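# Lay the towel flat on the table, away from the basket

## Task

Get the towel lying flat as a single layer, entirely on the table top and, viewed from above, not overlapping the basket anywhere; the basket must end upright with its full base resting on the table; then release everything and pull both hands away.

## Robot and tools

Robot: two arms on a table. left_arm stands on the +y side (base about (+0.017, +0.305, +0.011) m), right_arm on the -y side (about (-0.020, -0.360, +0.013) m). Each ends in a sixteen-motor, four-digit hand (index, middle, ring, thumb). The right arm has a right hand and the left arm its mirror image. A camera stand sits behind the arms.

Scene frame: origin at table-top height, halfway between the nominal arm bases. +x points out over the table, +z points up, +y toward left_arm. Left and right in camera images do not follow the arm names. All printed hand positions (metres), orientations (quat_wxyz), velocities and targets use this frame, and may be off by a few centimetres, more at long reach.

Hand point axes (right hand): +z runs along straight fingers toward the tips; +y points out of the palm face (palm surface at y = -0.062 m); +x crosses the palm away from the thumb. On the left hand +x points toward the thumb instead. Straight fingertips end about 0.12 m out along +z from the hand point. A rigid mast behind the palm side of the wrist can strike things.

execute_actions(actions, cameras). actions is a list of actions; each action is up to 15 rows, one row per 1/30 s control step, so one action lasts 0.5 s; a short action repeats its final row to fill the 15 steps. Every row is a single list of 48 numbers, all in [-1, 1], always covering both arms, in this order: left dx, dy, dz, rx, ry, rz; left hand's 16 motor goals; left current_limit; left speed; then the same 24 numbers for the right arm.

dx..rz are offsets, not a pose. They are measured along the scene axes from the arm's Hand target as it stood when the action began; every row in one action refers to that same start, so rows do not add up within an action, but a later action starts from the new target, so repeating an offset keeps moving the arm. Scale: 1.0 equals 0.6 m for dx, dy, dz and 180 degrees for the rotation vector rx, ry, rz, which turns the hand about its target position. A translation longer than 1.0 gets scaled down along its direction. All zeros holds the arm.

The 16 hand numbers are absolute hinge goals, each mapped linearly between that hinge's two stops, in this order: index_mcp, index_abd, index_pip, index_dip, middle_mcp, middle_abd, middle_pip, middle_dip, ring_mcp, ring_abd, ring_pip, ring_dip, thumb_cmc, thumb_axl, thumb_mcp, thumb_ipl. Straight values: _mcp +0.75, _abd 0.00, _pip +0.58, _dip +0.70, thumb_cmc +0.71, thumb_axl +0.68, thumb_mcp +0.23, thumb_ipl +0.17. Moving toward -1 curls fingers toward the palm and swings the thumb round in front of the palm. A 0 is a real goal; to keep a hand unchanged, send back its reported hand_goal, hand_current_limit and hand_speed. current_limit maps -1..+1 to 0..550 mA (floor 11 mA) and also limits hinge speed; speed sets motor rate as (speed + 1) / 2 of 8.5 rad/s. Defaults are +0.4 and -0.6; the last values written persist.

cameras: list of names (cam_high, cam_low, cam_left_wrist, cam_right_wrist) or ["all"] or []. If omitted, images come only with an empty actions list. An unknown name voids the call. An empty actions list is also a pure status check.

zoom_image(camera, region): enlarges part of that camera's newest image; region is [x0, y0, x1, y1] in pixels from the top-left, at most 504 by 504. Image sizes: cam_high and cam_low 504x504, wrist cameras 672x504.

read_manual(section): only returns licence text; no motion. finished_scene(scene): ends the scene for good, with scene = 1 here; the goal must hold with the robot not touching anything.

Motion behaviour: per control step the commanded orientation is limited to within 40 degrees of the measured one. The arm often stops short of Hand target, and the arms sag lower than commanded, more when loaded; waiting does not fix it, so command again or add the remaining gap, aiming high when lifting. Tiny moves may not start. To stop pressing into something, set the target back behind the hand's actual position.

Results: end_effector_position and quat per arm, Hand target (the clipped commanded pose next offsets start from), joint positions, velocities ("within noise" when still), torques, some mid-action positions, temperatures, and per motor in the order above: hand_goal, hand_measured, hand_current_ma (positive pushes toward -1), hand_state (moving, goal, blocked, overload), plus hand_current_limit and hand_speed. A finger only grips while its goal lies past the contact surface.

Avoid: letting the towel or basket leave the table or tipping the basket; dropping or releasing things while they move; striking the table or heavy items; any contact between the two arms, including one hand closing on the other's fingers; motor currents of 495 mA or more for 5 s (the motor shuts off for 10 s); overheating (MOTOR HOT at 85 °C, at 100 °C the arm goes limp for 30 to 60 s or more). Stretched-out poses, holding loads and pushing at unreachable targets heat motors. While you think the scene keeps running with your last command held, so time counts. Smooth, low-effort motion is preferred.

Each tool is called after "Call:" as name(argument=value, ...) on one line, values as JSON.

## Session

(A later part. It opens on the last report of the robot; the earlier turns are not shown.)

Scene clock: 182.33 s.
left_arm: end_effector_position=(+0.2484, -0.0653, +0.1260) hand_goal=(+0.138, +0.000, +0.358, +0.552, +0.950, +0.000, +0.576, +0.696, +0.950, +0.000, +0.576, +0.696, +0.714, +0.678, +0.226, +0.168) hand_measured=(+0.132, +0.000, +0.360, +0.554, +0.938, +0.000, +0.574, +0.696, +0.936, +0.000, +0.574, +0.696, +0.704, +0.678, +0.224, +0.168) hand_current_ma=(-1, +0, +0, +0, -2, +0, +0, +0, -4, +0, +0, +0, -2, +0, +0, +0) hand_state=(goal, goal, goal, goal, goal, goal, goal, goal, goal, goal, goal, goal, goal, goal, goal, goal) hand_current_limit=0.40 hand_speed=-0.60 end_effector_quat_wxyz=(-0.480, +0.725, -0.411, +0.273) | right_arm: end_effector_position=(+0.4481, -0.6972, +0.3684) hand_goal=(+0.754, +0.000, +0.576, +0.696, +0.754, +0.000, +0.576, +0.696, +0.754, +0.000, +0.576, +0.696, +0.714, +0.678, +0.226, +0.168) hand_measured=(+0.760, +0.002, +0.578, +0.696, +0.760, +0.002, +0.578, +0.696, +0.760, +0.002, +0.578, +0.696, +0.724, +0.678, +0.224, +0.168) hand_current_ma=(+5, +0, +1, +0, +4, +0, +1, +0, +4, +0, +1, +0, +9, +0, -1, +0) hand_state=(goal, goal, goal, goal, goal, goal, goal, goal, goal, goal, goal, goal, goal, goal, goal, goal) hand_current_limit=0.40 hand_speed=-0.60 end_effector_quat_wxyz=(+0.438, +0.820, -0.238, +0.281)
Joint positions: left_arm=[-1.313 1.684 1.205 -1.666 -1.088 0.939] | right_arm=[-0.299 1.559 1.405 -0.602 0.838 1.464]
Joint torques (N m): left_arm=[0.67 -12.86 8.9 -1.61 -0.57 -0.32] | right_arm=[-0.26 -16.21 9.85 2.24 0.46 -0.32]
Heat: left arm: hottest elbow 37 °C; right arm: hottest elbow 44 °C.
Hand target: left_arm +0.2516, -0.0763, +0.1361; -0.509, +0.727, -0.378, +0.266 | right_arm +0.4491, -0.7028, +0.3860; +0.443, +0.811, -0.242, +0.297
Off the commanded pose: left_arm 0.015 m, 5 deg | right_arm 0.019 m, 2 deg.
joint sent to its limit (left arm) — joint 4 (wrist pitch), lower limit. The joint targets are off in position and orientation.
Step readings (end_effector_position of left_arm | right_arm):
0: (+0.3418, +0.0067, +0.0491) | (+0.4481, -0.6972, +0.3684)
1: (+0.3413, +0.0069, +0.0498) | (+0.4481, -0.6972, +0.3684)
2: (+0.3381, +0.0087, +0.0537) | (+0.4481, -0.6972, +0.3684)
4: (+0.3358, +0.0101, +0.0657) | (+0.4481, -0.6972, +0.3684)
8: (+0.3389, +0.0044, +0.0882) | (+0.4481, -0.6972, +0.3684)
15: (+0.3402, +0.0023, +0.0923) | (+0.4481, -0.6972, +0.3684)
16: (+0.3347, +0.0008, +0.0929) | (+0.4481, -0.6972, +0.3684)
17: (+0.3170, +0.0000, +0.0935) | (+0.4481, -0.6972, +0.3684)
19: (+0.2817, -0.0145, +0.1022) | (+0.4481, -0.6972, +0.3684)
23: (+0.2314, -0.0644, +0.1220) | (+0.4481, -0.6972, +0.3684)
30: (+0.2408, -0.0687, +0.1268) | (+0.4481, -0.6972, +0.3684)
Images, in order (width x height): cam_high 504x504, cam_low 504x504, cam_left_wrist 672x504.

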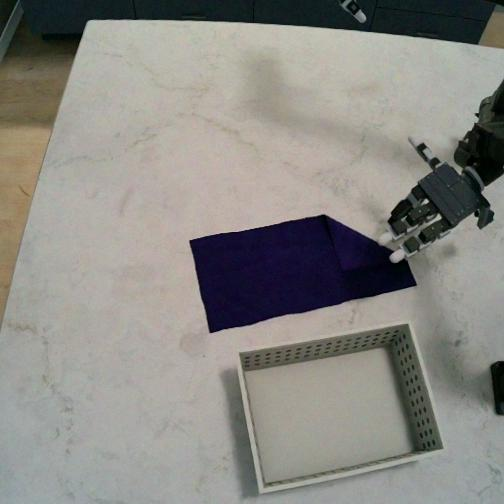

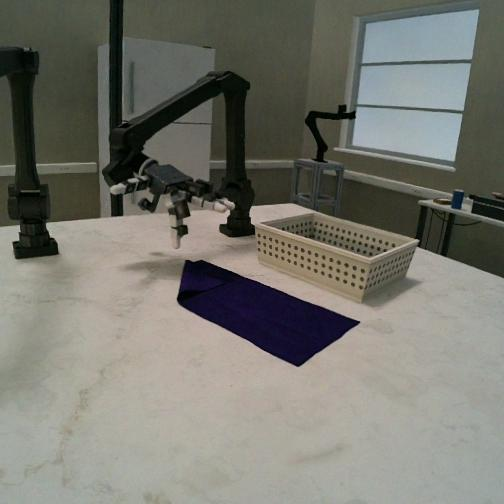

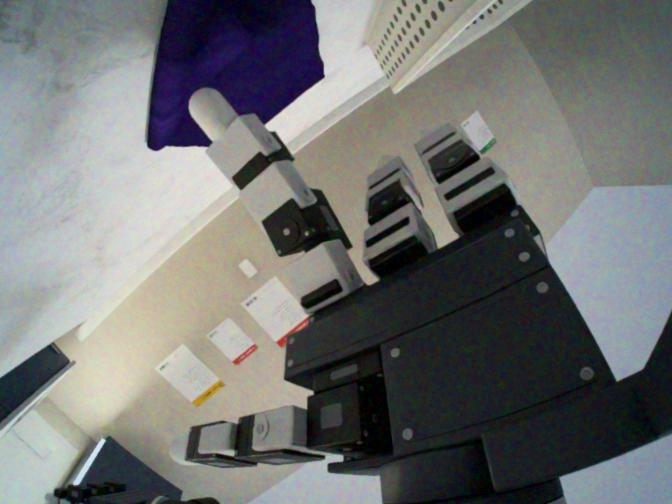

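Call:
execute_actions(actions=[[[-0.015,0.03,0.1,-0.1,-0.002,0.076,0.753,0,0.285,0.217,-0.548,0,-0.81,-0.174,-0.548,0,-0.81,-0.174,0.714,0.678,0.226,0.168,0.4,-0.6,0,0,0,0,0,0,0.754,0,0.576,0.696,0.754,0,0.576,0.696,0.754,0,0.576,0.696,0.714,0.678,0.226,0.168,0.4,-0.6]],[[-0.015,0.03,0.09,-0.1,-0.002,0.076,0.753,0,0.285,0.217,-0.548,0,-0.81,-0.174,-0.548,0,-0.81,-0.174,0.714,0.678,0.226,0.168,0.4,-0.6,0,0,0,0,0,0,0.754,0,0.576,0.696,0.754,0,0.576,0.696,0.754,0,0.576,0.696,0.714,0.678,0.226,0.168,0.4,-0.6]],[[-0.015,0.03,0,-0.1,-0.002,0.076,0.753,0,0.285,0.217,-0.548,0,-0.81,-0.174,-0.548,0,-0.81,-0.174,0.714,0.678,0.226,0.168,0.4,-0.6,0,0,0,0,0,0,0.754,0,0.576,0.696,0.754,0,0.576,0.696,0.754,0,0.576,0.696,0.714,0.678,0.226,0.168,0.4,-0.6]],[[-0.015,0.03,0,-0.1,-0.002,0.076,0.753,0,0.285,0.217,-0.548,0,-0.81,-0.174,-0.548,0,-0.81,-0.174,0.714,0.678,0.226,0.168,0.4,-0.6,0,0,0,0,0,0,0.754,0,0.576,0.696,0.754,0,0.576,0.696,0.754,0,0.576,0.696,0.714,0.678,0.226,0.168,0.4,-0.6]],[[-0.015,0.03,0,-0.1,-0.002,0.076,0.753,0,0.285,0.217,-0.548,0,-0.81,-0.174,-0.548,0,-0.81,-0.174,0.714,0.678,0.226,0.168,0.4,-0.6,0,0,0,0,0,0,0.754,0,0.576,0.696,0.754,0,0.576,0.696,0.754,0,0.576,0.696,0.714,0.678,0.226,0.168,0.4,-0.6]],[[-0.015,0.03,0,-0.1,-0.002,0.076,0.753,0,0.285,0.217,-0.548,0,-0.81,-0.174,-0.548,0,-0.81,-0.174,0.714,0.678,0.226,0.168,0.4,-0.6,0,0,0,0,0,0,0.754,0,0.576,0.696,0.754,0,0.576,0.696,0.754,0,0.576,0.696,0.714,0.678,0.226,0.168,0.4,-0.6]]], cameras=["cam_high","cam_low","cam_left_wrist"])

Scene clock: 239.83 s.
left_arm: end_effector_position=(+0.1991, +0.0399, +0.2424) hand_goal=(+0.754, +0.000, +0.286, +0.218, -0.548, +0.000, -0.810, -0.174, -0.548, +0.000, -0.810, -0.174, +0.714, +0.678, +0.226, +0.168) hand_measured=(+0.756, +0.000, +0.286, +0.220, -0.360, +0.000, -0.762, -0.182, -0.344, +0.000, -0.776, -0.178, +0.716, +0.678, +0.222, +0.168) hand_current_ma=(+0, +0, +0, +0, +385, +0, +36, -1, +385, +0, +18, +0, +0, +0, +0, +0) hand_state=(goal, goal, goal, goal, blocked, goal, blocked, goal, blocked, goal, blocked, goal, goal, goal, goal, goal) hand_current_limit=0.40 hand_speed=-0.60 end_effector_quat_wxyz=(+0.172, +0.859, +0.471, +0.106) | right_arm: end_effector_position=(+0.4481, -0.6972, +0.3684) hand_goal=(+0.754, +0.000, +0.576, +0.696, +0.754, +0.000, +0.576, +0.696, +0.754, +0.000, +0.576, +0.696, +0.714, +0.678, +0.226, +0.168) hand_measured=(+0.760, +0.002, +0.578, +0.696, +0.760, +0.002, +0.578, +0.696, +0.760, +0.002, +0.578, +0.696, +0.724, +0.678, +0.224, +0.168) hand_current_ma=(+5, +0, +1, +0, +4, +0, +1, +0, +4, +0, +1, +0, +9, +0, -1, +0) hand_state=(goal, goal, goal, goal, goal, goal, goal, goal, goal, goal, goal, goal, goal, goal, goal, goal) hand_current_limit=0.40 hand_speed=-0.60 end_effector_quat_wxyz=(+0.438, +0.820, -0.238, +0.281)
Joint positions: left_arm=[-1.36 0.816 0.751 -1.226 -0.298 -0.747] | right_arm=[-0.299 1.559 1.405 -0.602 0.838 1.464]
Joint torques (N m): left_arm=[-0.62 -1.96 9.02 1.7 -0.59 -0.21] | right_arm=[-0.26 -16.09 9.88 2.22 0.46 -0.31]
Heat: left arm: hottest elbow 35 °C; right arm: hottest elbow 44 °C.
Hand target: left_arm +0.1976, +0.0317, +0.2501; +0.189, +0.857, +0.468, +0.105 | right_arm +0.4491, -0.7028, +0.3860; +0.443, +0.811, -0.242, +0.297
Off the commanded pose: left_arm 0.011 m, 2 deg | right_arm 0.019 m, 2 deg.
Step readings (end_effector_position of left_arm | right_arm):
0: (+0.2484, -0.0653, +0.1260) | (+0.4481, -0.6972, +0.3684)
1: (+0.2444, -0.0662, +0.1260) | (+0.4481, -0.6972, +0.3684)
2: (+0.2313, -0.0632, +0.1235) | (+0.4481, -0.6972, +0.3684)
4: (+0.2270, -0.0598, +0.1416) | (+0.4481, -0.6972, +0.3684)
8: (+0.2346, -0.0554, +0.1913) | (+0.4481, -0.6972, +0.3684)
15: (+0.2385, -0.0544, +0.1921) | (+0.4481, -0.6972, +0.3684)
16: (+0.2355, -0.0555, +0.1901) | (+0.4481, -0.6972, +0.3684)
17: (+0.2239, -0.0549, +0.1872) | (+0.4481, -0.6972, +0.3684)
19: (+0.2190, -0.0489, +0.1989) | (+0.4481, -0.6972, +0.3684)
23: (+0.2227, -0.0396, +0.2417) | (+0.4481, -0.6972, +0.3684)
30: (+0.2254, -0.0394, +0.2447) | (+0.4481, -0.6972, +0.3684)
31: (+0.2236, -0.0411, +0.2428) | (+0.4481, -0.6972, +0.3684)
32: (+0.2148, -0.0408, +0.2361) | (+0.4481, -0.6972, +0.3684)
34: (+0.2104, -0.0317, +0.2306) | (+0.4481, -0.6972, +0.3684)
38: (+0.2155, -0.0243, +0.2370) | (+0.4481, -0.6972, +0.3684)
45: (+0.2210, -0.0244, +0.2408) | (+0.4481, -0.6972, +0.3684)
46: (+0.2192, -0.0247, +0.2393) | (+0.4481, -0.6972, +0.3684)
47: (+0.2122, -0.0244, +0.2330) | (+0.4481, -0.6972, +0.3684)
49: (+0.2075, -0.0118, +0.2294) | (+0.4481, -0.6972, +0.3684)
53: (+0.2100, +0.0024, +0.2412) | (+0.4481, -0.6972, +0.3684)
60: (+0.2147, +0.0036, +0.2443) | (+0.4481, -0.6972, +0.3684)
61: (+0.2142, +0.0032, +0.2423) | (+0.4481, -0.6972, +0.3684)
62: (+0.2090, -0.0011, +0.2367) | (+0.4481, -0.6972, +0.3684)
64: (+0.2018, +0.0065, +0.2322) | (+0.4481, -0.6972, +0.3684)
68: (+0.2031, +0.0212, +0.2414) | (+0.4481, -0.6972, +0.3684)
75: (+0.2071, +0.0209, +0.2431) | (+0.4481, -0.6972, +0.3684)
76: (+0.2074, +0.0212, +0.2420) | (+0.4481, -0.6972, +0.3684)
77: (+0.2053, +0.0180, +0.2389) | (+0.4481, -0.6972, +0.3684)
79: (+0.1994, +0.0258, +0.2353) | (+0.4481, -0.6972, +0.3684)
83: (+0.1960, +0.0374, +0.2428) | (+0.4481, -0.6972, +0.3684)
90: (+0.1986, +0.0383, +0.2425) | (+0.4481, -0.6972, +0.3684)
Images, in order (width x height): cam_high 504x504, cam_low 504x504, cam_left_wrist 672x504.

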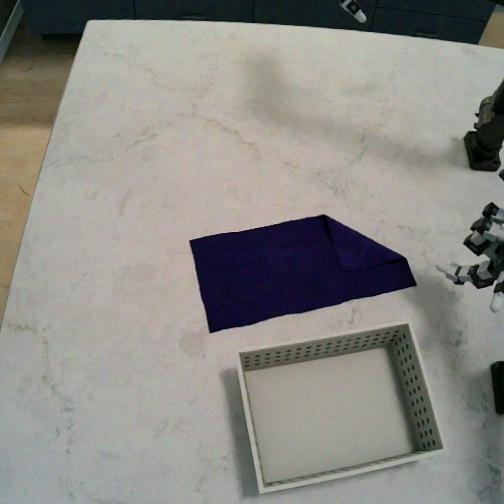

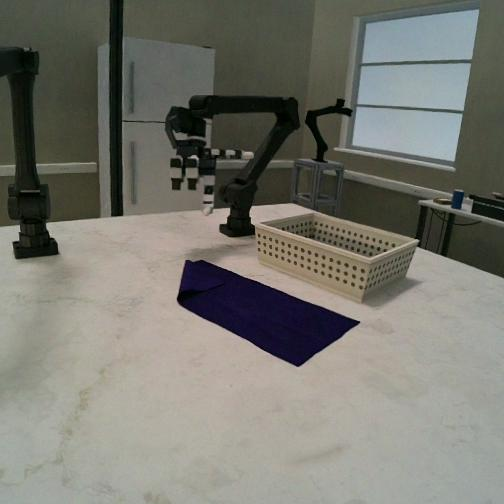

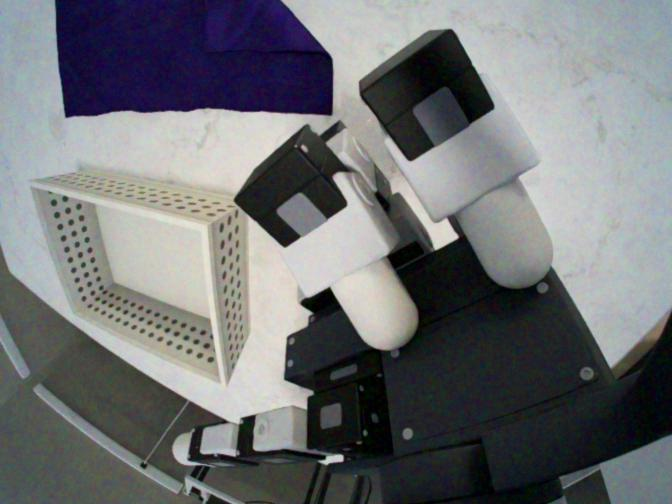

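Call:
zoom_image(camera="cam_high", region=[310, 200, 430, 300])

Call:
zoom_image(camera="cam_left_wrist", region=[180, 0, 400, 150])

Scaled by 4.200 from the camera's 504x504 image, which has a finer 720x720 frame.

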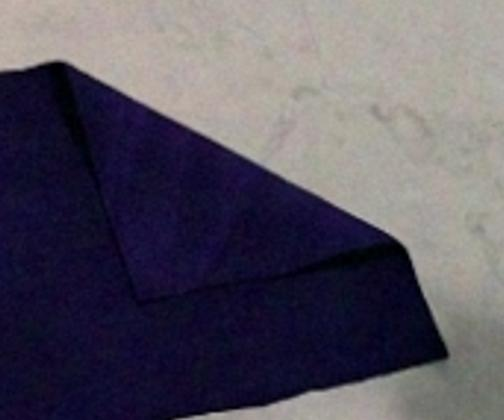

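Scaled by 2.291 from the camera's 672x504 image, which has a finer 960x720 frame.

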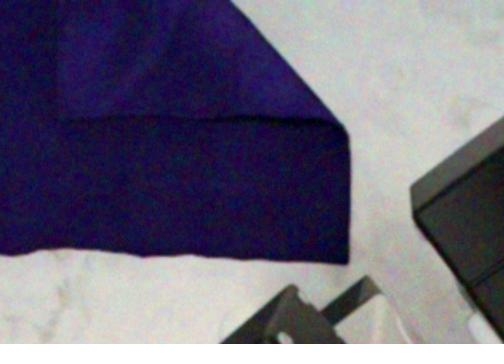

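Call:
execute_actions(actions=[[[0,0,-0.1,0,0,0,0.753,0,0.285,0.217,-0.34,0,-0.77,-0.174,-0.33,0,-0.78,-0.174,0.714,0.678,0.226,0.168,0.4,-0.6,0,0,0,0,0,0,0.754,0,0.576,0.696,0.754,0,0.576,0.696,0.754,0,0.576,0.696,0.714,0.678,0.226,0.168,0.4,-0.6]],[[0,0,-0.08,0,0,0,0.753,0,0.285,0.217,-0.34,0,-0.77,-0.174,-0.33,0,-0.78,-0.174,0.714,0.678,0.226,0.168,0.4,-0.6,0,0,0,0,0,0,0.754,0,0.576,0.696,0.754,0,0.576,0.696,0.754,0,0.576,0.696,0.714,0.678,0.226,0.168,0.4,-0.6]]], cameras=["cam_high","cam_low","cam_left_wrist"])

Call:
zoom_image(camera="cam_high", region=[370, 200, 490, 320])

Call:
zoom_image(camera="cam_low", region=[150, 180, 290, 320])

Scene clock: 255.53 s.
left_arm: end_effector_position=(+0.1990, +0.0414, +0.1325) hand_goal=(+0.754, +0.000, +0.286, +0.218, -0.340, +0.000, -0.770, -0.174, -0.330, +0.000, -0.780, -0.174, +0.714, +0.678, +0.226, +0.168) hand_measured=(+0.758, +0.000, +0.286, +0.220, -0.332, +0.000, -0.768, -0.178, -0.320, +0.000, -0.778, -0.178, +0.718, +0.678, +0.224, +0.168) hand_current_ma=(+0, +0, +0, +0, +1, +0, +0, +0, +2, +0, +0, +0, +0, +0, +0, +0) hand_state=(goal, goal, goal, goal, goal, goal, goal, goal, goal, goal, goal, goal, goal, goal, goal, goal) hand_current_limit=0.40 hand_speed=-0.60 end_effector_quat_wxyz=(+0.169, +0.859, +0.472, +0.109) | right_arm: end_effector_position=(+0.4481, -0.6972, +0.3684) hand_goal=(+0.754, +0.000, +0.576, +0.696, +0.754, +0.000, +0.576, +0.696, +0.754, +0.000, +0.576, +0.696, +0.714, +0.678, +0.226, +0.168) hand_measured=(+0.760, +0.002, +0.578, +0.696, +0.760, +0.002, +0.578, +0.696, +0.760, +0.002, +0.578, +0.696, +0.724, +0.678, +0.224, +0.168) hand_current_ma=(+5, +0, +1, +0, +4, +0, +1, +0, +4, +0, +1, +0, +9, +0, -1, +0) hand_state=(goal, goal, goal, goal, goal, goal, goal, goal, goal, goal, goal, goal, goal, goal, goal, goal) hand_current_limit=0.40 hand_speed=-0.60 end_effector_quat_wxyz=(+0.438, +0.820, -0.238, +0.281)
Joint positions: left_arm=[-1.364 0.911 0.499 -0.888 -0.304 -0.751] | right_arm=[-0.299 1.559 1.405 -0.602 0.838 1.464]
Joint torques (N m): left_arm=[-0.44 -3.14 8.49 1.68 -0.41 -0.17] | right_arm=[-0.15 -15.97 9.88 2.26 0.46 -0.31]
Heat: left arm: hottest elbow 35 °C; right arm: hottest elbow 44 °C.
Hand target: left_arm +0.1976, +0.0317, +0.1421; +0.189, +0.857, +0.468, +0.105 | right_arm +0.4491, -0.7028, +0.3860; +0.443, +0.811, -0.242, +0.297
Off the commanded pose: left_arm 0.014 m, 2 deg | right_arm 0.019 m, 2 deg.
Step readings (end_effector_position of left_arm | right_arm):
0: (+0.1991, +0.0399, +0.2424) | (+0.4481, -0.6972, +0.3684)
1: (+0.1999, +0.0389, +0.2394) | (+0.4481, -0.6972, +0.3684)
2: (+0.2008, +0.0353, +0.2343) | (+0.4481, -0.6972, +0.3684)
4: (+0.1995, +0.0386, +0.2095) | (+0.4481, -0.6972, +0.3684)
8: (+0.1980, +0.0467, +0.1750) | (+0.4481, -0.6972, +0.3684)
15: (+0.1988, +0.0429, +0.1752) | (+0.4481, -0.6972, +0.3684)
16: (+0.1993, +0.0418, +0.1736) | (+0.4481, -0.6972, +0.3684)
17: (+0.2001, +0.0384, +0.1698) | (+0.4481, -0.6972, +0.3684)
19: (+0.1995, +0.0391, +0.1543) | (+0.4481, -0.6972, +0.3684)
23: (+0.1984, +0.0443, +0.1326) | (+0.4481, -0.6972, +0.3684)
30: (+0.1990, +0.0414, +0.1325) | (+0.4481, -0.6972, +0.3684)
Images, in order (width x height): cam_high 504x504, cam_low 504x504, cam_left_wrist 672x504.

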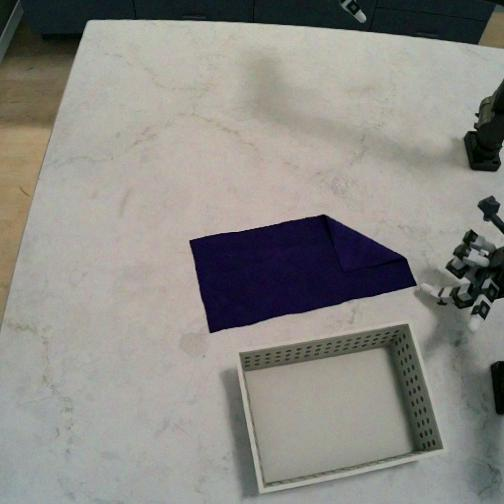

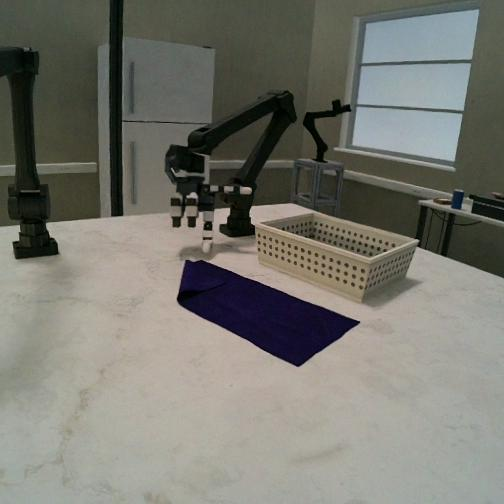

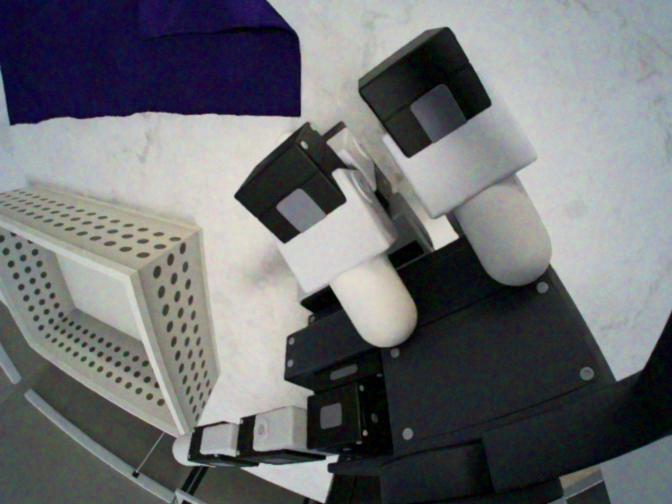

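Scaled by 4.200 from the camera's 504x504 image, which has a finer 720x720 frame.

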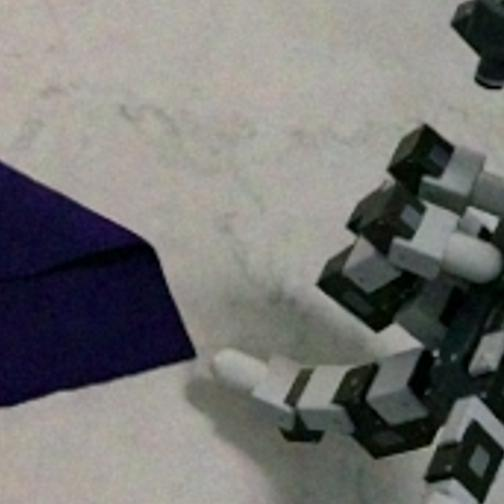

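Scaled by 3.600 from the camera's 504x504 image, which has a finer 720x720 frame.

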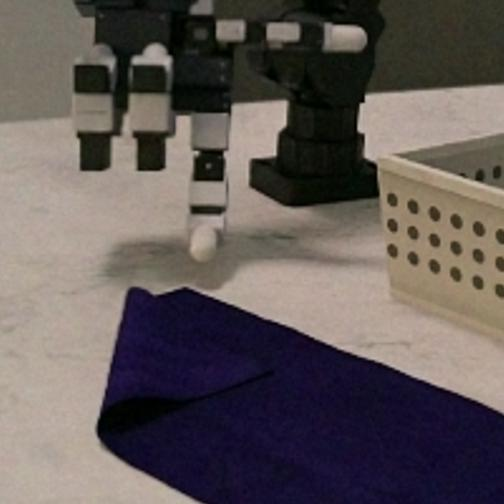

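Call:
execute_actions(actions=[[[0,-0.087,-0.02,0,0,0,0.753,0,0.285,0.217,-0.34,0,-0.77,-0.174,-0.33,0,-0.78,-0.174,0.714,0.678,0.226,0.168,0.4,-0.6,0,0,0,0,0,0,0.754,0,0.576,0.696,0.754,0,0.576,0.696,0.754,0,0.576,0.696,0.714,0.678,0.226,0.168,0.4,-0.6]],[[0,0,-0.015,0,0,0,0.753,0,0.285,0.217,-0.34,0,-0.77,-0.174,-0.33,0,-0.78,-0.174,0.714,0.678,0.226,0.168,0.4,-0.6,0,0,0,0,0,0,0.754,0,0.576,0.696,0.754,0,0.576,0.696,0.754,0,0.576,0.696,0.714,0.678,0.226,0.168,0.4,-0.6]]], cameras=["cam_high","cam_low"])

Call:
zoom_image(camera="cam_high", region=[370, 200, 490, 320])

Call:
zoom_image(camera="cam_low", region=[150, 180, 290, 320])

Scene clock: 262.67 s.
left_arm: end_effector_position=(+0.1940, -0.0118, +0.1155) hand_goal=(+0.754, +0.000, +0.286, +0.218, -0.340, +0.000, -0.770, -0.174, -0.330, +0.000, -0.780, -0.174, +0.714, +0.678, +0.226, +0.168) hand_measured=(+0.740, +0.000, +0.282, +0.220, -0.332, +0.000, -0.768, -0.178, -0.320, +0.000, -0.778, -0.178, +0.718, +0.678, +0.222, +0.168) hand_current_ma=(-3, +0, +0, +0, +1, +0, +0, +0, +2, +0, +0, +0, +0, +0, +0, +0) hand_state=(goal, goal, goal, goal, goal, goal, goal, goal, goal, goal, goal, goal, goal, goal, goal, goal) hand_current_limit=0.40 hand_speed=-0.60 end_effector_quat_wxyz=(+0.175, +0.865, +0.457, +0.113) | right_arm: end_effector_position=(+0.4481, -0.6972, +0.3684) hand_goal=(+0.754, +0.000, +0.576, +0.696, +0.754, +0.000, +0.576, +0.696, +0.754, +0.000, +0.576, +0.696, +0.714, +0.678, +0.226, +0.168) hand_measured=(+0.760, +0.002, +0.578, +0.696, +0.760, +0.002, +0.578, +0.696, +0.760, +0.002, +0.578, +0.696, +0.724, +0.678, +0.224, +0.168) hand_current_ma=(+5, +0, +1, +0, +4, +0, +1, +0, +4, +0, +1, +0, +9, +0, -1, +0) hand_state=(goal, goal, goal, goal, goal, goal, goal, goal, goal, goal, goal, goal, goal, goal, goal, goal) hand_current_limit=0.40 hand_speed=-0.60 end_effector_quat_wxyz=(+0.438, +0.820, -0.238, +0.281)
Joint positions: left_arm=[-1.422 1.113 0.559 -0.747 -0.326 -0.774] | right_arm=[-0.299 1.559 1.405 -0.602 0.838 1.464]
Joint torques (N m): left_arm=[0.38 -3.9 8.46 1.66 -0.05 -0.24] | right_arm=[-0.26 -16.21 9.81 2.19 0.44 -0.31]
Heat: left arm: hottest elbow 35 °C; right arm: hottest elbow 44 °C.
Hand target: left_arm +0.1976, -0.0205, +0.1211; +0.189, +0.857, +0.468, +0.105 | right_arm +0.4491, -0.7028, +0.3860; +0.443, +0.811, -0.242, +0.297
Off the commanded pose: left_arm 0.011 m, 2 deg | right_arm 0.019 m, 2 deg.
Step readings (end_effector_position of left_arm | right_arm):
0: (+0.1990, +0.0414, +0.1325) | (+0.4481, -0.6972, +0.3684)
1: (+0.1992, +0.0405, +0.1329) | (+0.4481, -0.6972, +0.3684)
2: (+0.1986, +0.0342, +0.1314) | (+0.4481, -0.6972, +0.3684)
4: (+0.1935, +0.0170, +0.1180) | (+0.4481, -0.6972, +0.3684)
8: (+0.1935, -0.0035, +0.1133) | (+0.4481, -0.6972, +0.3684)
15: (+0.1932, -0.0057, +0.1140) | (+0.4481, -0.6972, +0.3684)
16: (+0.1933, -0.0063, +0.1143) | (+0.4481, -0.6972, +0.3684)
17: (+0.1935, -0.0078, +0.1146) | (+0.4481, -0.6972, +0.3684)
19: (+0.1938, -0.0107, +0.1154) | (+0.4481, -0.6972, +0.3684)
23: (+0.1940, -0.0118, +0.1155) | (+0.4481, -0.6972, +0.3684)
30: (+0.1940, -0.0118, +0.1155) | (+0.4481, -0.6972, +0.3684)
Images, in order (width x height): cam_high 504x504, cam_low 504x504.

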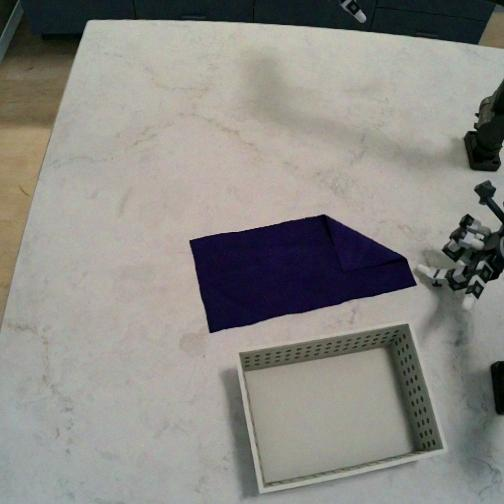

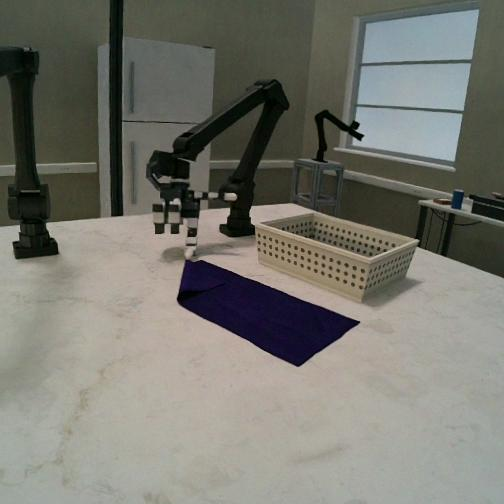

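Scaled by 4.200 from the camera's 504x504 image, which has a finer 720x720 frame.

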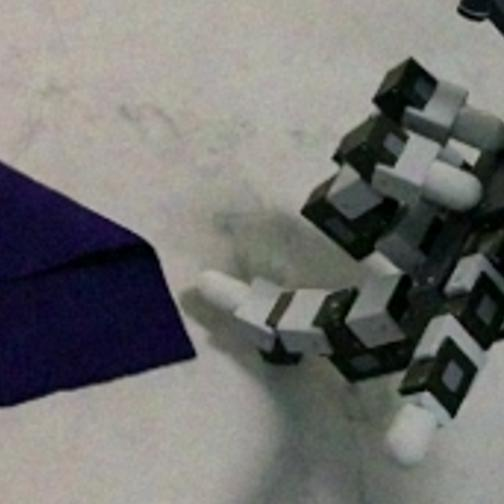

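Scaled by 3.600 from the camera's 504x504 image, which has a finer 720x720 frame.

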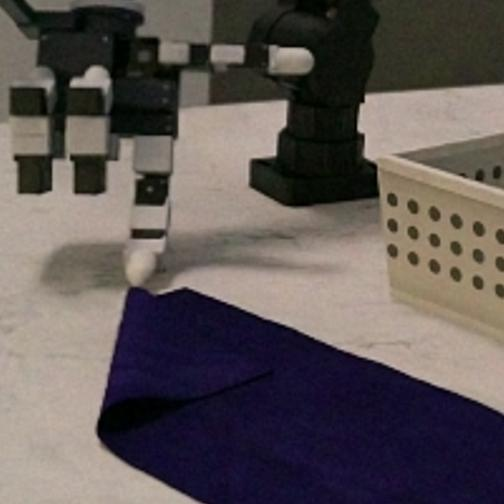

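Call:
execute_actions(actions=[[[0.056,-0.034,0,0,0,0,0.753,0,0.285,0.217,-0.34,0,-0.77,-0.174,-0.33,0,-0.78,-0.174,0.714,0.678,0.226,0.168,0.4,-0.6,0,0,0,0,0,0,0.754,0,0.576,0.696,0.754,0,0.576,0.696,0.754,0,0.576,0.696,0.714,0.678,0.226,0.168,0.4,-0.6]],[[0.042,-0.027,0,0,0,0,0.753,0,0.285,0.217,-0.34,0,-0.77,-0.174,-0.33,0,-0.78,-0.174,0.714,0.678,0.226,0.168,0.4,-0.6,0,0,0,0,0,0,0.754,0,0.576,0.696,0.754,0,0.576,0.696,0.754,0,0.576,0.696,0.714,0.678,0.226,0.168,0.4,-0.6]]], cameras=["cam_high","cam_low"])

Call:
zoom_image(camera="cam_high", region=[350, 200, 470, 320])

Call:
zoom_image(camera="cam_low", region=[150, 200, 270, 320])

Scene clock: 269.73 s.
left_arm: end_effector_position=(+0.2501, -0.0440, +0.1148) hand_goal=(+0.754, +0.000, +0.286, +0.218, -0.340, +0.000, -0.770, -0.174, -0.330, +0.000, -0.780, -0.174, +0.714, +0.678, +0.226, +0.168) hand_measured=(+0.732, -0.004, +0.280, +0.220, -0.332, +0.000, -0.768, -0.178, -0.320, +0.000, -0.778, -0.178, +0.718, +0.678, +0.222, +0.168) hand_current_ma=(-9, +0, +0, +0, +1, +0, +0, +0, +2, +0, +0, +0, +0, +0, +0, +0) hand_state=(blocked, goal, goal, goal, goal, goal, goal, goal, goal, goal, goal, goal, goal, goal, goal, goal) hand_current_limit=0.40 hand_speed=-0.60 end_effector_quat_wxyz=(+0.177, +0.860, +0.466, +0.111) | right_arm: end_effector_position=(+0.4481, -0.6972, +0.3684) hand_goal=(+0.754, +0.000, +0.576, +0.696, +0.754, +0.000, +0.576, +0.696, +0.754, +0.000, +0.576, +0.696, +0.714, +0.678, +0.226, +0.168) hand_measured=(+0.760, +0.002, +0.578, +0.696, +0.760, +0.002, +0.578, +0.696, +0.760, +0.002, +0.578, +0.696, +0.724, +0.678, +0.224, +0.168) hand_current_ma=(+5, +0, +1, +0, +4, +0, +1, +0, +4, +0, +1, +0, +9, +0, -1, +0) hand_state=(goal, goal, goal, goal, goal, goal, goal, goal, goal, goal, goal, goal, goal, goal, goal, goal) hand_current_limit=0.40 hand_speed=-0.60 end_effector_quat_wxyz=(+0.438, +0.820, -0.238, +0.281)
Joint positions: left_arm=[-1.259 1.248 0.654 -0.658 -0.28 -0.632] | right_arm=[-0.299 1.559 1.405 -0.602 0.838 1.464]
Joint torques (N m): left_arm=[0.97 -5.54 9.24 1.58 0.13 0] | right_arm=[-0.26 -16.38 9.81 2.19 0.46 -0.3]
Heat: left arm: hottest elbow 35 °C; right arm: hottest elbow 44 °C.
Hand target: left_arm +0.2564, -0.0571, +0.1211; +0.189, +0.857, +0.468, +0.105 | right_arm +0.4491, -0.7028, +0.3860; +0.443, +0.811, -0.242, +0.297
Off the commanded pose: left_arm 0.016 m, 2 deg | right_arm 0.019 m, 2 deg.
Step readings (end_effector_position of left_arm | right_arm):
0: (+0.1940, -0.0118, +0.1155) | (+0.4481, -0.6972, +0.3684)
1: (+0.1951, -0.0121, +0.1146) | (+0.4481, -0.6972, +0.3684)
2: (+0.1990, -0.0155, +0.1154) | (+0.4481, -0.6972, +0.3684)
4: (+0.2136, -0.0202, +0.1151) | (+0.4481, -0.6972, +0.3684)
8: (+0.2304, -0.0235, +0.1150) | (+0.4481, -0.6972, +0.3684)
15: (+0.2300, -0.0256, +0.1152) | (+0.4481, -0.6972, +0.3684)
16: (+0.2304, -0.0263, +0.1146) | (+0.4481, -0.6972, +0.3684)
17: (+0.2317, -0.0297, +0.1147) | (+0.4481, -0.6972, +0.3684)
19: (+0.2405, -0.0360, +0.1149) | (+0.4481, -0.6972, +0.3684)
23: (+0.2503, -0.0424, +0.1140) | (+0.4481, -0.6972, +0.3684)
30: (+0.2502, -0.0438, +0.1147) | (+0.4481, -0.6972, +0.3684)
Images, in order (width x height): cam_high 504x504, cam_low 504x504.

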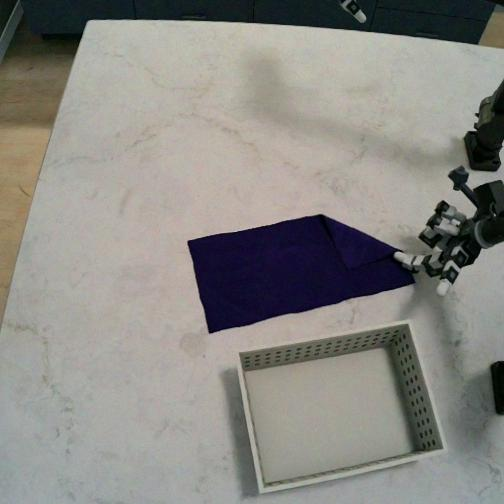

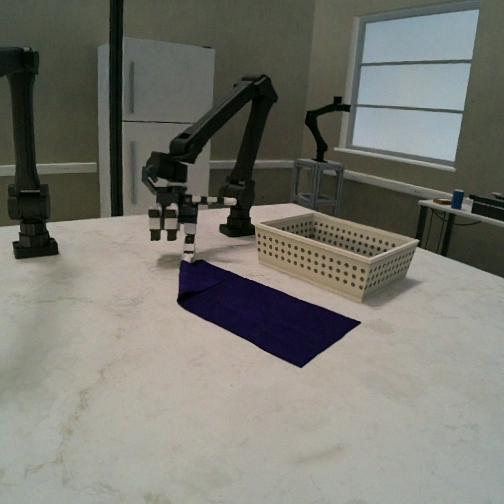

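Scaled by 4.200 from the camera's 504x504 image, which has a finer 720x720 frame.

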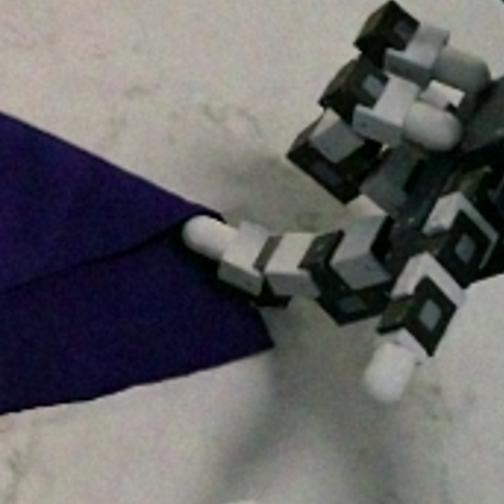

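Scaled by 4.200 from the camera's 504x504 image, which has a finer 720x720 frame.

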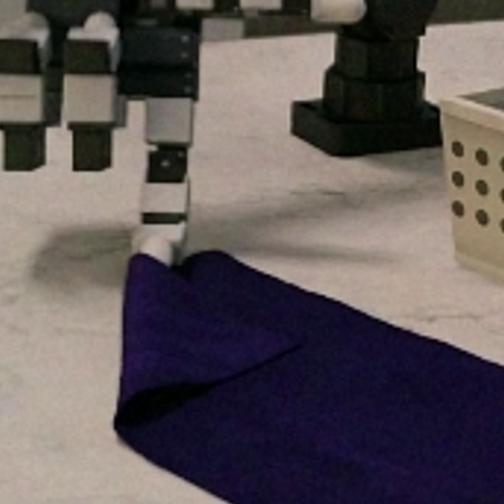

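Call:
execute_actions(actions=[[[0.05,-0.032,0,0,0,0,0.753,0,0.285,0.217,-0.34,0,-0.77,-0.174,-0.33,0,-0.78,-0.174,0.714,0.678,0.226,0.168,0.4,-0.6,0,0,0,0,0,0,0.754,0,0.576,0.696,0.754,0,0.576,0.696,0.754,0,0.576,0.696,0.714,0.678,0.226,0.168,0.4,-0.6]]], cameras=["cam_high","cam_low"])

Call:
zoom_image(camera="cam_high", region=[350, 200, 470, 320])

Call:
zoom_image(camera="cam_low", region=[150, 200, 270, 320])

Scene clock: 275.07 s.
left_arm: end_effector_position=(+0.2805, -0.0629, +0.1144) hand_goal=(+0.754, +0.000, +0.286, +0.218, -0.340, +0.000, -0.770, -0.174, -0.330, +0.000, -0.780, -0.174, +0.714, +0.678, +0.226, +0.168) hand_measured=(+0.738, -0.004, +0.282, +0.220, -0.332, +0.000, -0.770, -0.178, -0.320, +0.000, -0.780, -0.178, +0.720, +0.678, +0.222, +0.168) hand_current_ma=(-5, +0, +0, +0, +1, +0, +0, +0, +2, +0, +0, +0, +1, +0, +0, +0) hand_state=(goal, goal, goal, goal, goal, goal, goal, goal, goal, goal, goal, goal, goal, goal, goal, goal) hand_current_limit=0.40 hand_speed=-0.60 end_effector_quat_wxyz=(+0.177, +0.858, +0.470, +0.109) | right_arm: end_effector_position=(+0.4481, -0.6972, +0.3684) hand_goal=(+0.754, +0.000, +0.576, +0.696, +0.754, +0.000, +0.576, +0.696, +0.754, +0.000, +0.576, +0.696, +0.714, +0.678, +0.226, +0.168) hand_measured=(+0.760, +0.002, +0.578, +0.696, +0.760, +0.002, +0.578, +0.696, +0.760, +0.002, +0.578, +0.696, +0.724, +0.678, +0.224, +0.168) hand_current_ma=(+5, +0, +1, +0, +4, +0, +1, +0, +4, +0, +1, +0, +9, +0, -1, +0) hand_state=(goal, goal, goal, goal, goal, goal, goal, goal, goal, goal, goal, goal, goal, goal, goal, goal) hand_current_limit=0.40 hand_speed=-0.60 end_effector_quat_wxyz=(+0.438, +0.820, -0.238, +0.281)
Joint positions: left_arm=[-1.19 1.327 0.722 -0.63 -0.254 -0.574] | right_arm=[-0.299 1.559 1.405 -0.602 0.838 1.464]
Joint torques (N m): left_arm=[0.85 -6.95 9.2 1.54 0.13 0.01] | right_arm=[-0.09 -16.21 9.85 2.21 0.46 -0.32]
Heat: left arm: hottest elbow 36 °C; right arm: hottest elbow 44 °C.
Hand target: left_arm +0.2864, -0.0763, +0.1211; +0.189, +0.857, +0.468, +0.105 | right_arm +0.4491, -0.7028, +0.3860; +0.443, +0.811, -0.242, +0.297
Off the commanded pose: left_arm 0.016 m, 2 deg | right_arm 0.019 m, 2 deg.
Step readings (end_effector_position of left_arm | right_arm):
0: (+0.2501, -0.0440, +0.1148) | (+0.4481, -0.6972, +0.3684)
1: (+0.2504, -0.0447, +0.1144) | (+0.4481, -0.6972, +0.3684)
2: (+0.2535, -0.0479, +0.1141) | (+0.4481, -0.6972, +0.3684)
4: (+0.2654, -0.0550, +0.1145) | (+0.4481, -0.6972, +0.3684)
8: (+0.2801, -0.0616, +0.1142) | (+0.4481, -0.6972, +0.3684)
15: (+0.2805, -0.0629, +0.1144) | (+0.4481, -0.6972, +0.3684)
Images, in order (width x height): cam_high 504x504, cam_low 504x504.

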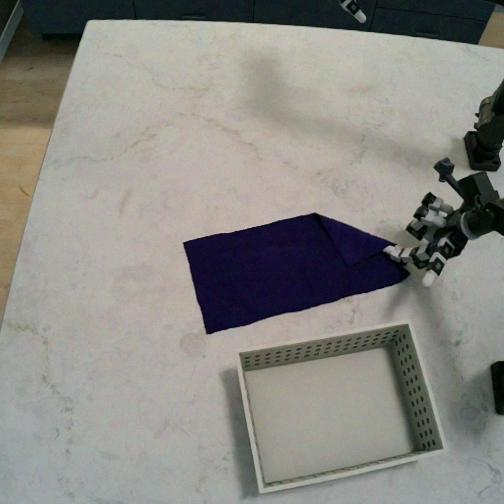

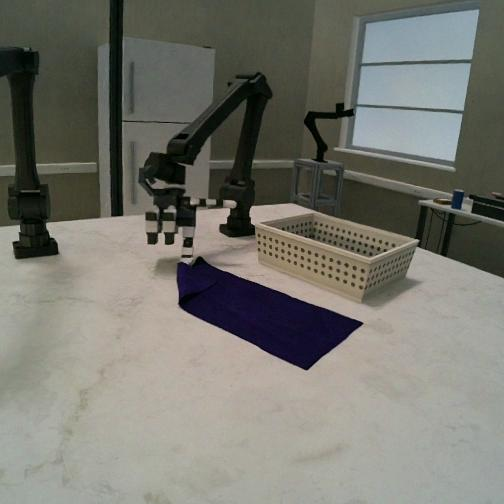

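Scaled by 4.200 from the camera's 504x504 image, which has a finer 720x720 frame.

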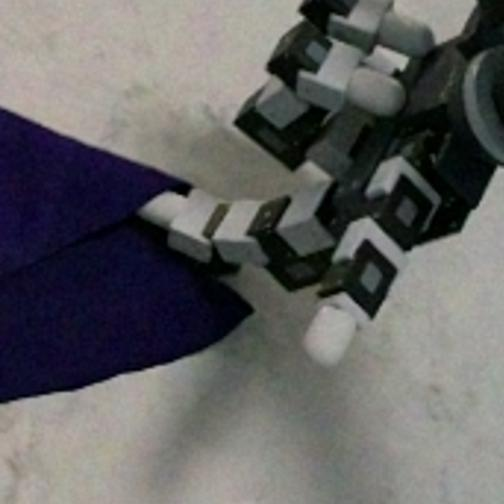

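Scaled by 4.200 from the camera's 504x504 image, which has a finer 720x720 frame.

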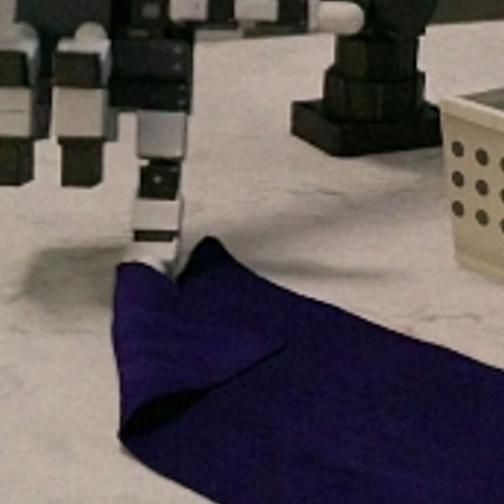

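Call:
execute_actions(actions=[[[0.02,-0.013,0.04,0,0,0,0.753,0,0.285,-0.1,-0.34,0,-0.77,-0.174,-0.33,0,-0.78,-0.174,0.714,0.678,0.226,0.168,0.4,-0.6,0,0,0,0,0,0,0.754,0,0.576,0.696,0.754,0,0.576,0.696,0.754,0,0.576,0.696,0.714,0.678,0.226,0.168,0.4,-0.6]]], cameras=["cam_high","cam_low"])

Call:
zoom_image(camera="cam_high", region=[350, 200, 470, 320])

Call:
zoom_image(camera="cam_low", region=[150, 200, 270, 320])

Scene clock: 281.20 s.
left_arm: end_effector_position=(+0.2835, -0.0676, +0.1223) hand_goal=(+0.754, +0.000, +0.286, -0.100, -0.340, +0.000, -0.770, -0.174, -0.330, +0.000, -0.780, -0.174, +0.714, +0.678, +0.226, +0.168) hand_measured=(+0.758, -0.002, +0.286, -0.096, -0.332, +0.000, -0.770, -0.178, -0.320, +0.000, -0.780, -0.178, +0.720, +0.678, +0.222, +0.168) hand_current_ma=(+0, +0, +0, +0, +1, +0, +0, +0, +2, +0, +0, +0, +1, +0, +0, +0) hand_state=(goal, goal, goal, goal, goal, goal, goal, goal, goal, goal, goal, goal, goal, goal, goal, goal) hand_current_limit=0.40 hand_speed=-0.60 end_effector_quat_wxyz=(+0.170, +0.861, +0.467, +0.104) | right_arm: end_effector_position=(+0.4481, -0.6972, +0.3684) hand_goal=(+0.754, +0.000, +0.576, +0.696, +0.754, +0.000, +0.576, +0.696, +0.754, +0.000, +0.576, +0.696, +0.714, +0.678, +0.226, +0.168) hand_measured=(+0.760, +0.002, +0.578, +0.696, +0.760, +0.002, +0.578, +0.696, +0.760, +0.002, +0.578, +0.696, +0.724, +0.678, +0.224, +0.168) hand_current_ma=(+5, +0, +1, +0, +4, +0, +1, +0, +4, +0, +1, +0, +9, +0, -1, +0) hand_state=(goal, goal, goal, goal, goal, goal, goal, goal, goal, goal, goal, goal, goal, goal, goal, goal) hand_current_limit=0.40 hand_speed=-0.60 end_effector_quat_wxyz=(+0.438, +0.820, -0.238, +0.281)
Joint positions: left_arm=[-1.181 1.327 0.755 -0.675 -0.238 -0.561] | right_arm=[-0.299 1.559 1.405 -0.602 0.838 1.464]
Joint torques (N m): left_arm=[1.14 -8.23 11.55 0.43 -0.11 0.04] | right_arm=[-0.26 -15.97 9.85 2.22 0.46 -0.32]
Heat: left arm: hottest elbow 36 °C; right arm: hottest elbow 44 °C.
Hand target: left_arm +0.2984, -0.0841, +0.1451; +0.189, +0.857, +0.468, +0.105 | right_arm +0.4491, -0.7028, +0.3860; +0.443, +0.811, -0.242, +0.297
Off the commanded pose: left_arm 0.032 m, 2 deg | right_arm 0.019 m, 2 deg.
Step readings (end_effector_position of left_arm | right_arm):
0: (+0.2805, -0.0629, +0.1144) | (+0.4481, -0.6972, +0.3684)
1: (+0.2801, -0.0633, +0.1146) | (+0.4481, -0.6972, +0.3684)
2: (+0.2795, -0.0642, +0.1156) | (+0.4481, -0.6972, +0.3684)
4: (+0.2812, -0.0657, +0.1187) | (+0.4481, -0.6972, +0.3684)
8: (+0.2837, -0.0676, +0.1224) | (+0.4481, -0.6972, +0.3684)
15: (+0.2835, -0.0676, +0.1223) | (+0.4481, -0.6972, +0.3684)
Images, in order (width x height): cam_high 504x504, cam_low 504x504.

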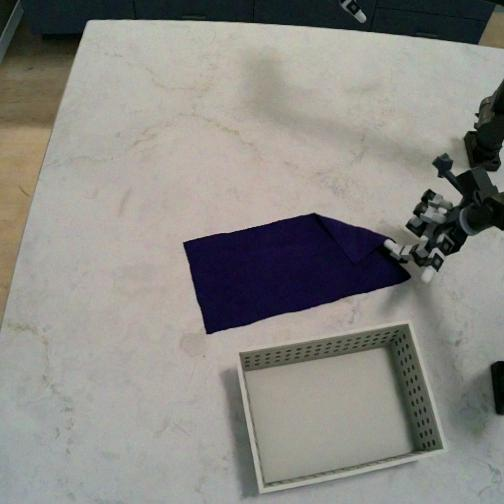

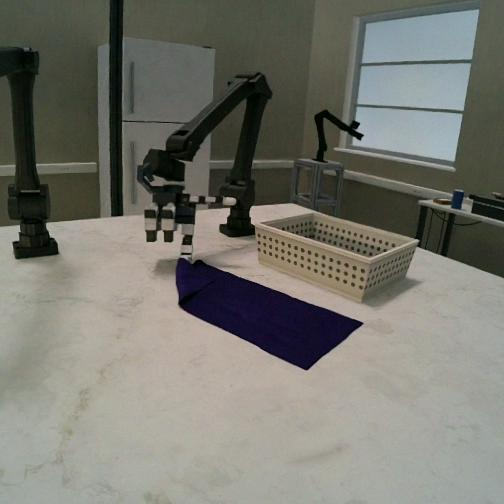

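Scaled by 4.200 from the camera's 504x504 image, which has a finer 720x720 frame.

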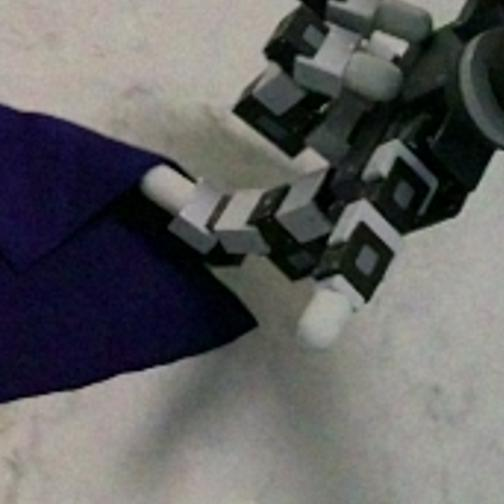

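Scaled by 4.200 from the camera's 504x504 image, which has a finer 720x720 frame.

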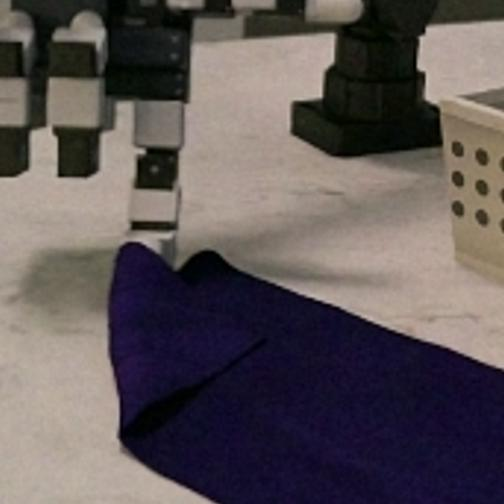

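Call:
execute_actions(actions=[[[0.05,-0.032,0.03,0,0,0,0.753,0,0.285,-0.1,-0.34,0,-0.77,-0.174,-0.33,0,-0.78,-0.174,0.714,0.678,0.226,0.168,0.4,-0.6,0,0,0,0,0,0,0.754,0,0.576,0.696,0.754,0,0.576,0.696,0.754,0,0.576,0.696,0.714,0.678,0.226,0.168,0.4,-0.6]]], cameras=["cam_high","cam_low"])

Call:
zoom_image(camera="cam_high", region=[330, 180, 450, 300])

Call:
zoom_image(camera="cam_low", region=[150, 200, 270, 320])

Scene clock: 285.67 s.
left_arm: end_effector_position=(+0.3210, -0.0862, +0.1432) hand_goal=(+0.754, +0.000, +0.286, -0.100, -0.340, +0.000, -0.770, -0.174, -0.330, +0.000, -0.780, -0.174, +0.714, +0.678, +0.226, +0.168) hand_measured=(+0.760, -0.002, +0.286, -0.096, -0.332, +0.000, -0.770, -0.178, -0.320, +0.000, -0.780, -0.178, +0.720, +0.678, +0.222, +0.168) hand_current_ma=(+1, +0, +0, +0, +1, +0, +0, +0, +2, +0, +0, +0, +1, +0, +0, +0) hand_state=(goal, goal, goal, goal, goal, goal, goal, goal, goal, goal, goal, goal, goal, goal, goal, goal) hand_current_limit=0.40 hand_speed=-0.60 end_effector_quat_wxyz=(+0.172, +0.857, +0.475, +0.104) | right_arm: end_effector_position=(+0.4481, -0.6972, +0.3684) hand_goal=(+0.754, +0.000, +0.576, +0.696, +0.754, +0.000, +0.576, +0.696, +0.754, +0.000, +0.576, +0.696, +0.714, +0.678, +0.226, +0.168) hand_measured=(+0.760, +0.002, +0.578, +0.696, +0.760, +0.002, +0.578, +0.696, +0.760, +0.002, +0.578, +0.696, +0.724, +0.678, +0.224, +0.168) hand_current_ma=(+5, +0, +1, +0, +4, +0, +1, +0, +4, +0, +1, +0, +9, +0, -1, +0) hand_state=(goal, goal, goal, goal, goal, goal, goal, goal, goal, goal, goal, goal, goal, goal, goal, goal) hand_current_limit=0.40 hand_speed=-0.60 end_effector_quat_wxyz=(+0.438, +0.820, -0.238, +0.281)
Joint positions: left_arm=[-1.112 1.38 0.867 -0.715 -0.22 -0.512] | right_arm=[-0.299 1.559 1.405 -0.602 0.838 1.464]
Joint torques (N m): left_arm=[0.56 -9.58 11.29 0.49 -0.1 0.05] | right_arm=[-0.15 -16.09 9.83 2.21 0.47 -0.31]
Heat: left arm: hottest elbow 36 °C; right arm: hottest elbow 44 °C.
Hand target: left_arm +0.3284, -0.1033, +0.1631; +0.189, +0.857, +0.468, +0.105 | right_arm +0.4491, -0.7028, +0.3860; +0.443, +0.811, -0.242, +0.297
Off the commanded pose: left_arm 0.027 m, 2 deg | right_arm 0.019 m, 2 deg.
Step readings (end_effector_position of left_arm | right_arm):
0: (+0.2835, -0.0676, +0.1223) | (+0.4481, -0.6972, +0.3684)
1: (+0.2840, -0.0686, +0.1228) | (+0.4481, -0.6972, +0.3684)
2: (+0.2866, -0.0701, +0.1231) | (+0.4481, -0.6972, +0.3684)
4: (+0.2993, -0.0757, +0.1285) | (+0.4481, -0.6972, +0.3684)
8: (+0.3199, -0.0843, +0.1414) | (+0.4481, -0.6972, +0.3684)
15: (+0.3211, -0.0861, +0.1432) | (+0.4481, -0.6972, +0.3684)
Images, in order (width x height): cam_high 504x504, cam_low 504x504.

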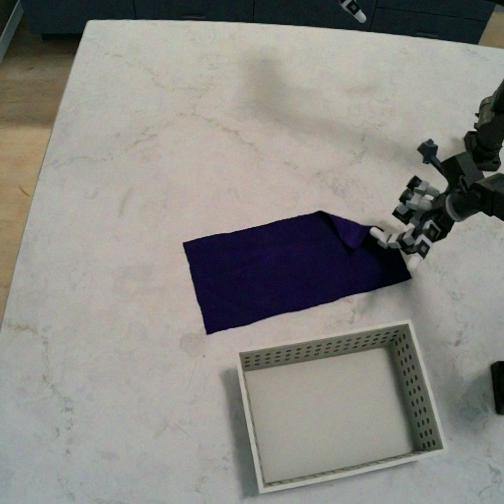

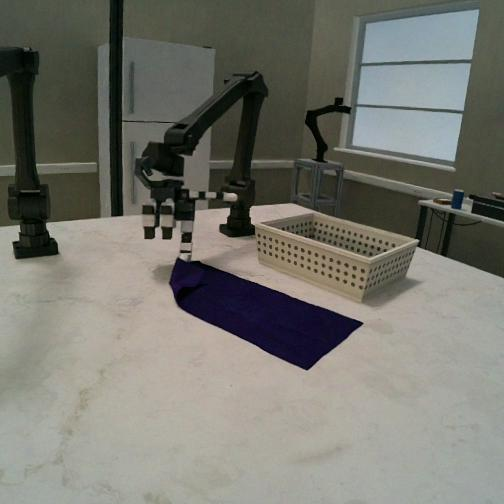

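Scaled by 4.200 from the camera's 504x504 image, which has a finer 720x720 frame.

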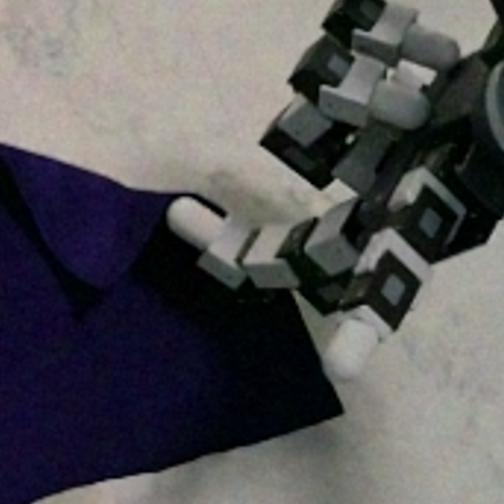

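Scaled by 4.200 from the camera's 504x504 image, which has a finer 720x720 frame.

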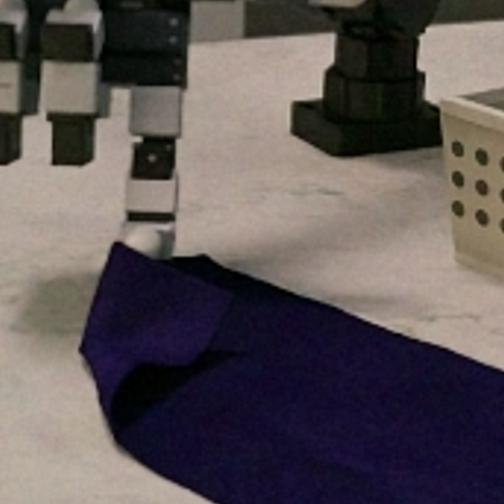

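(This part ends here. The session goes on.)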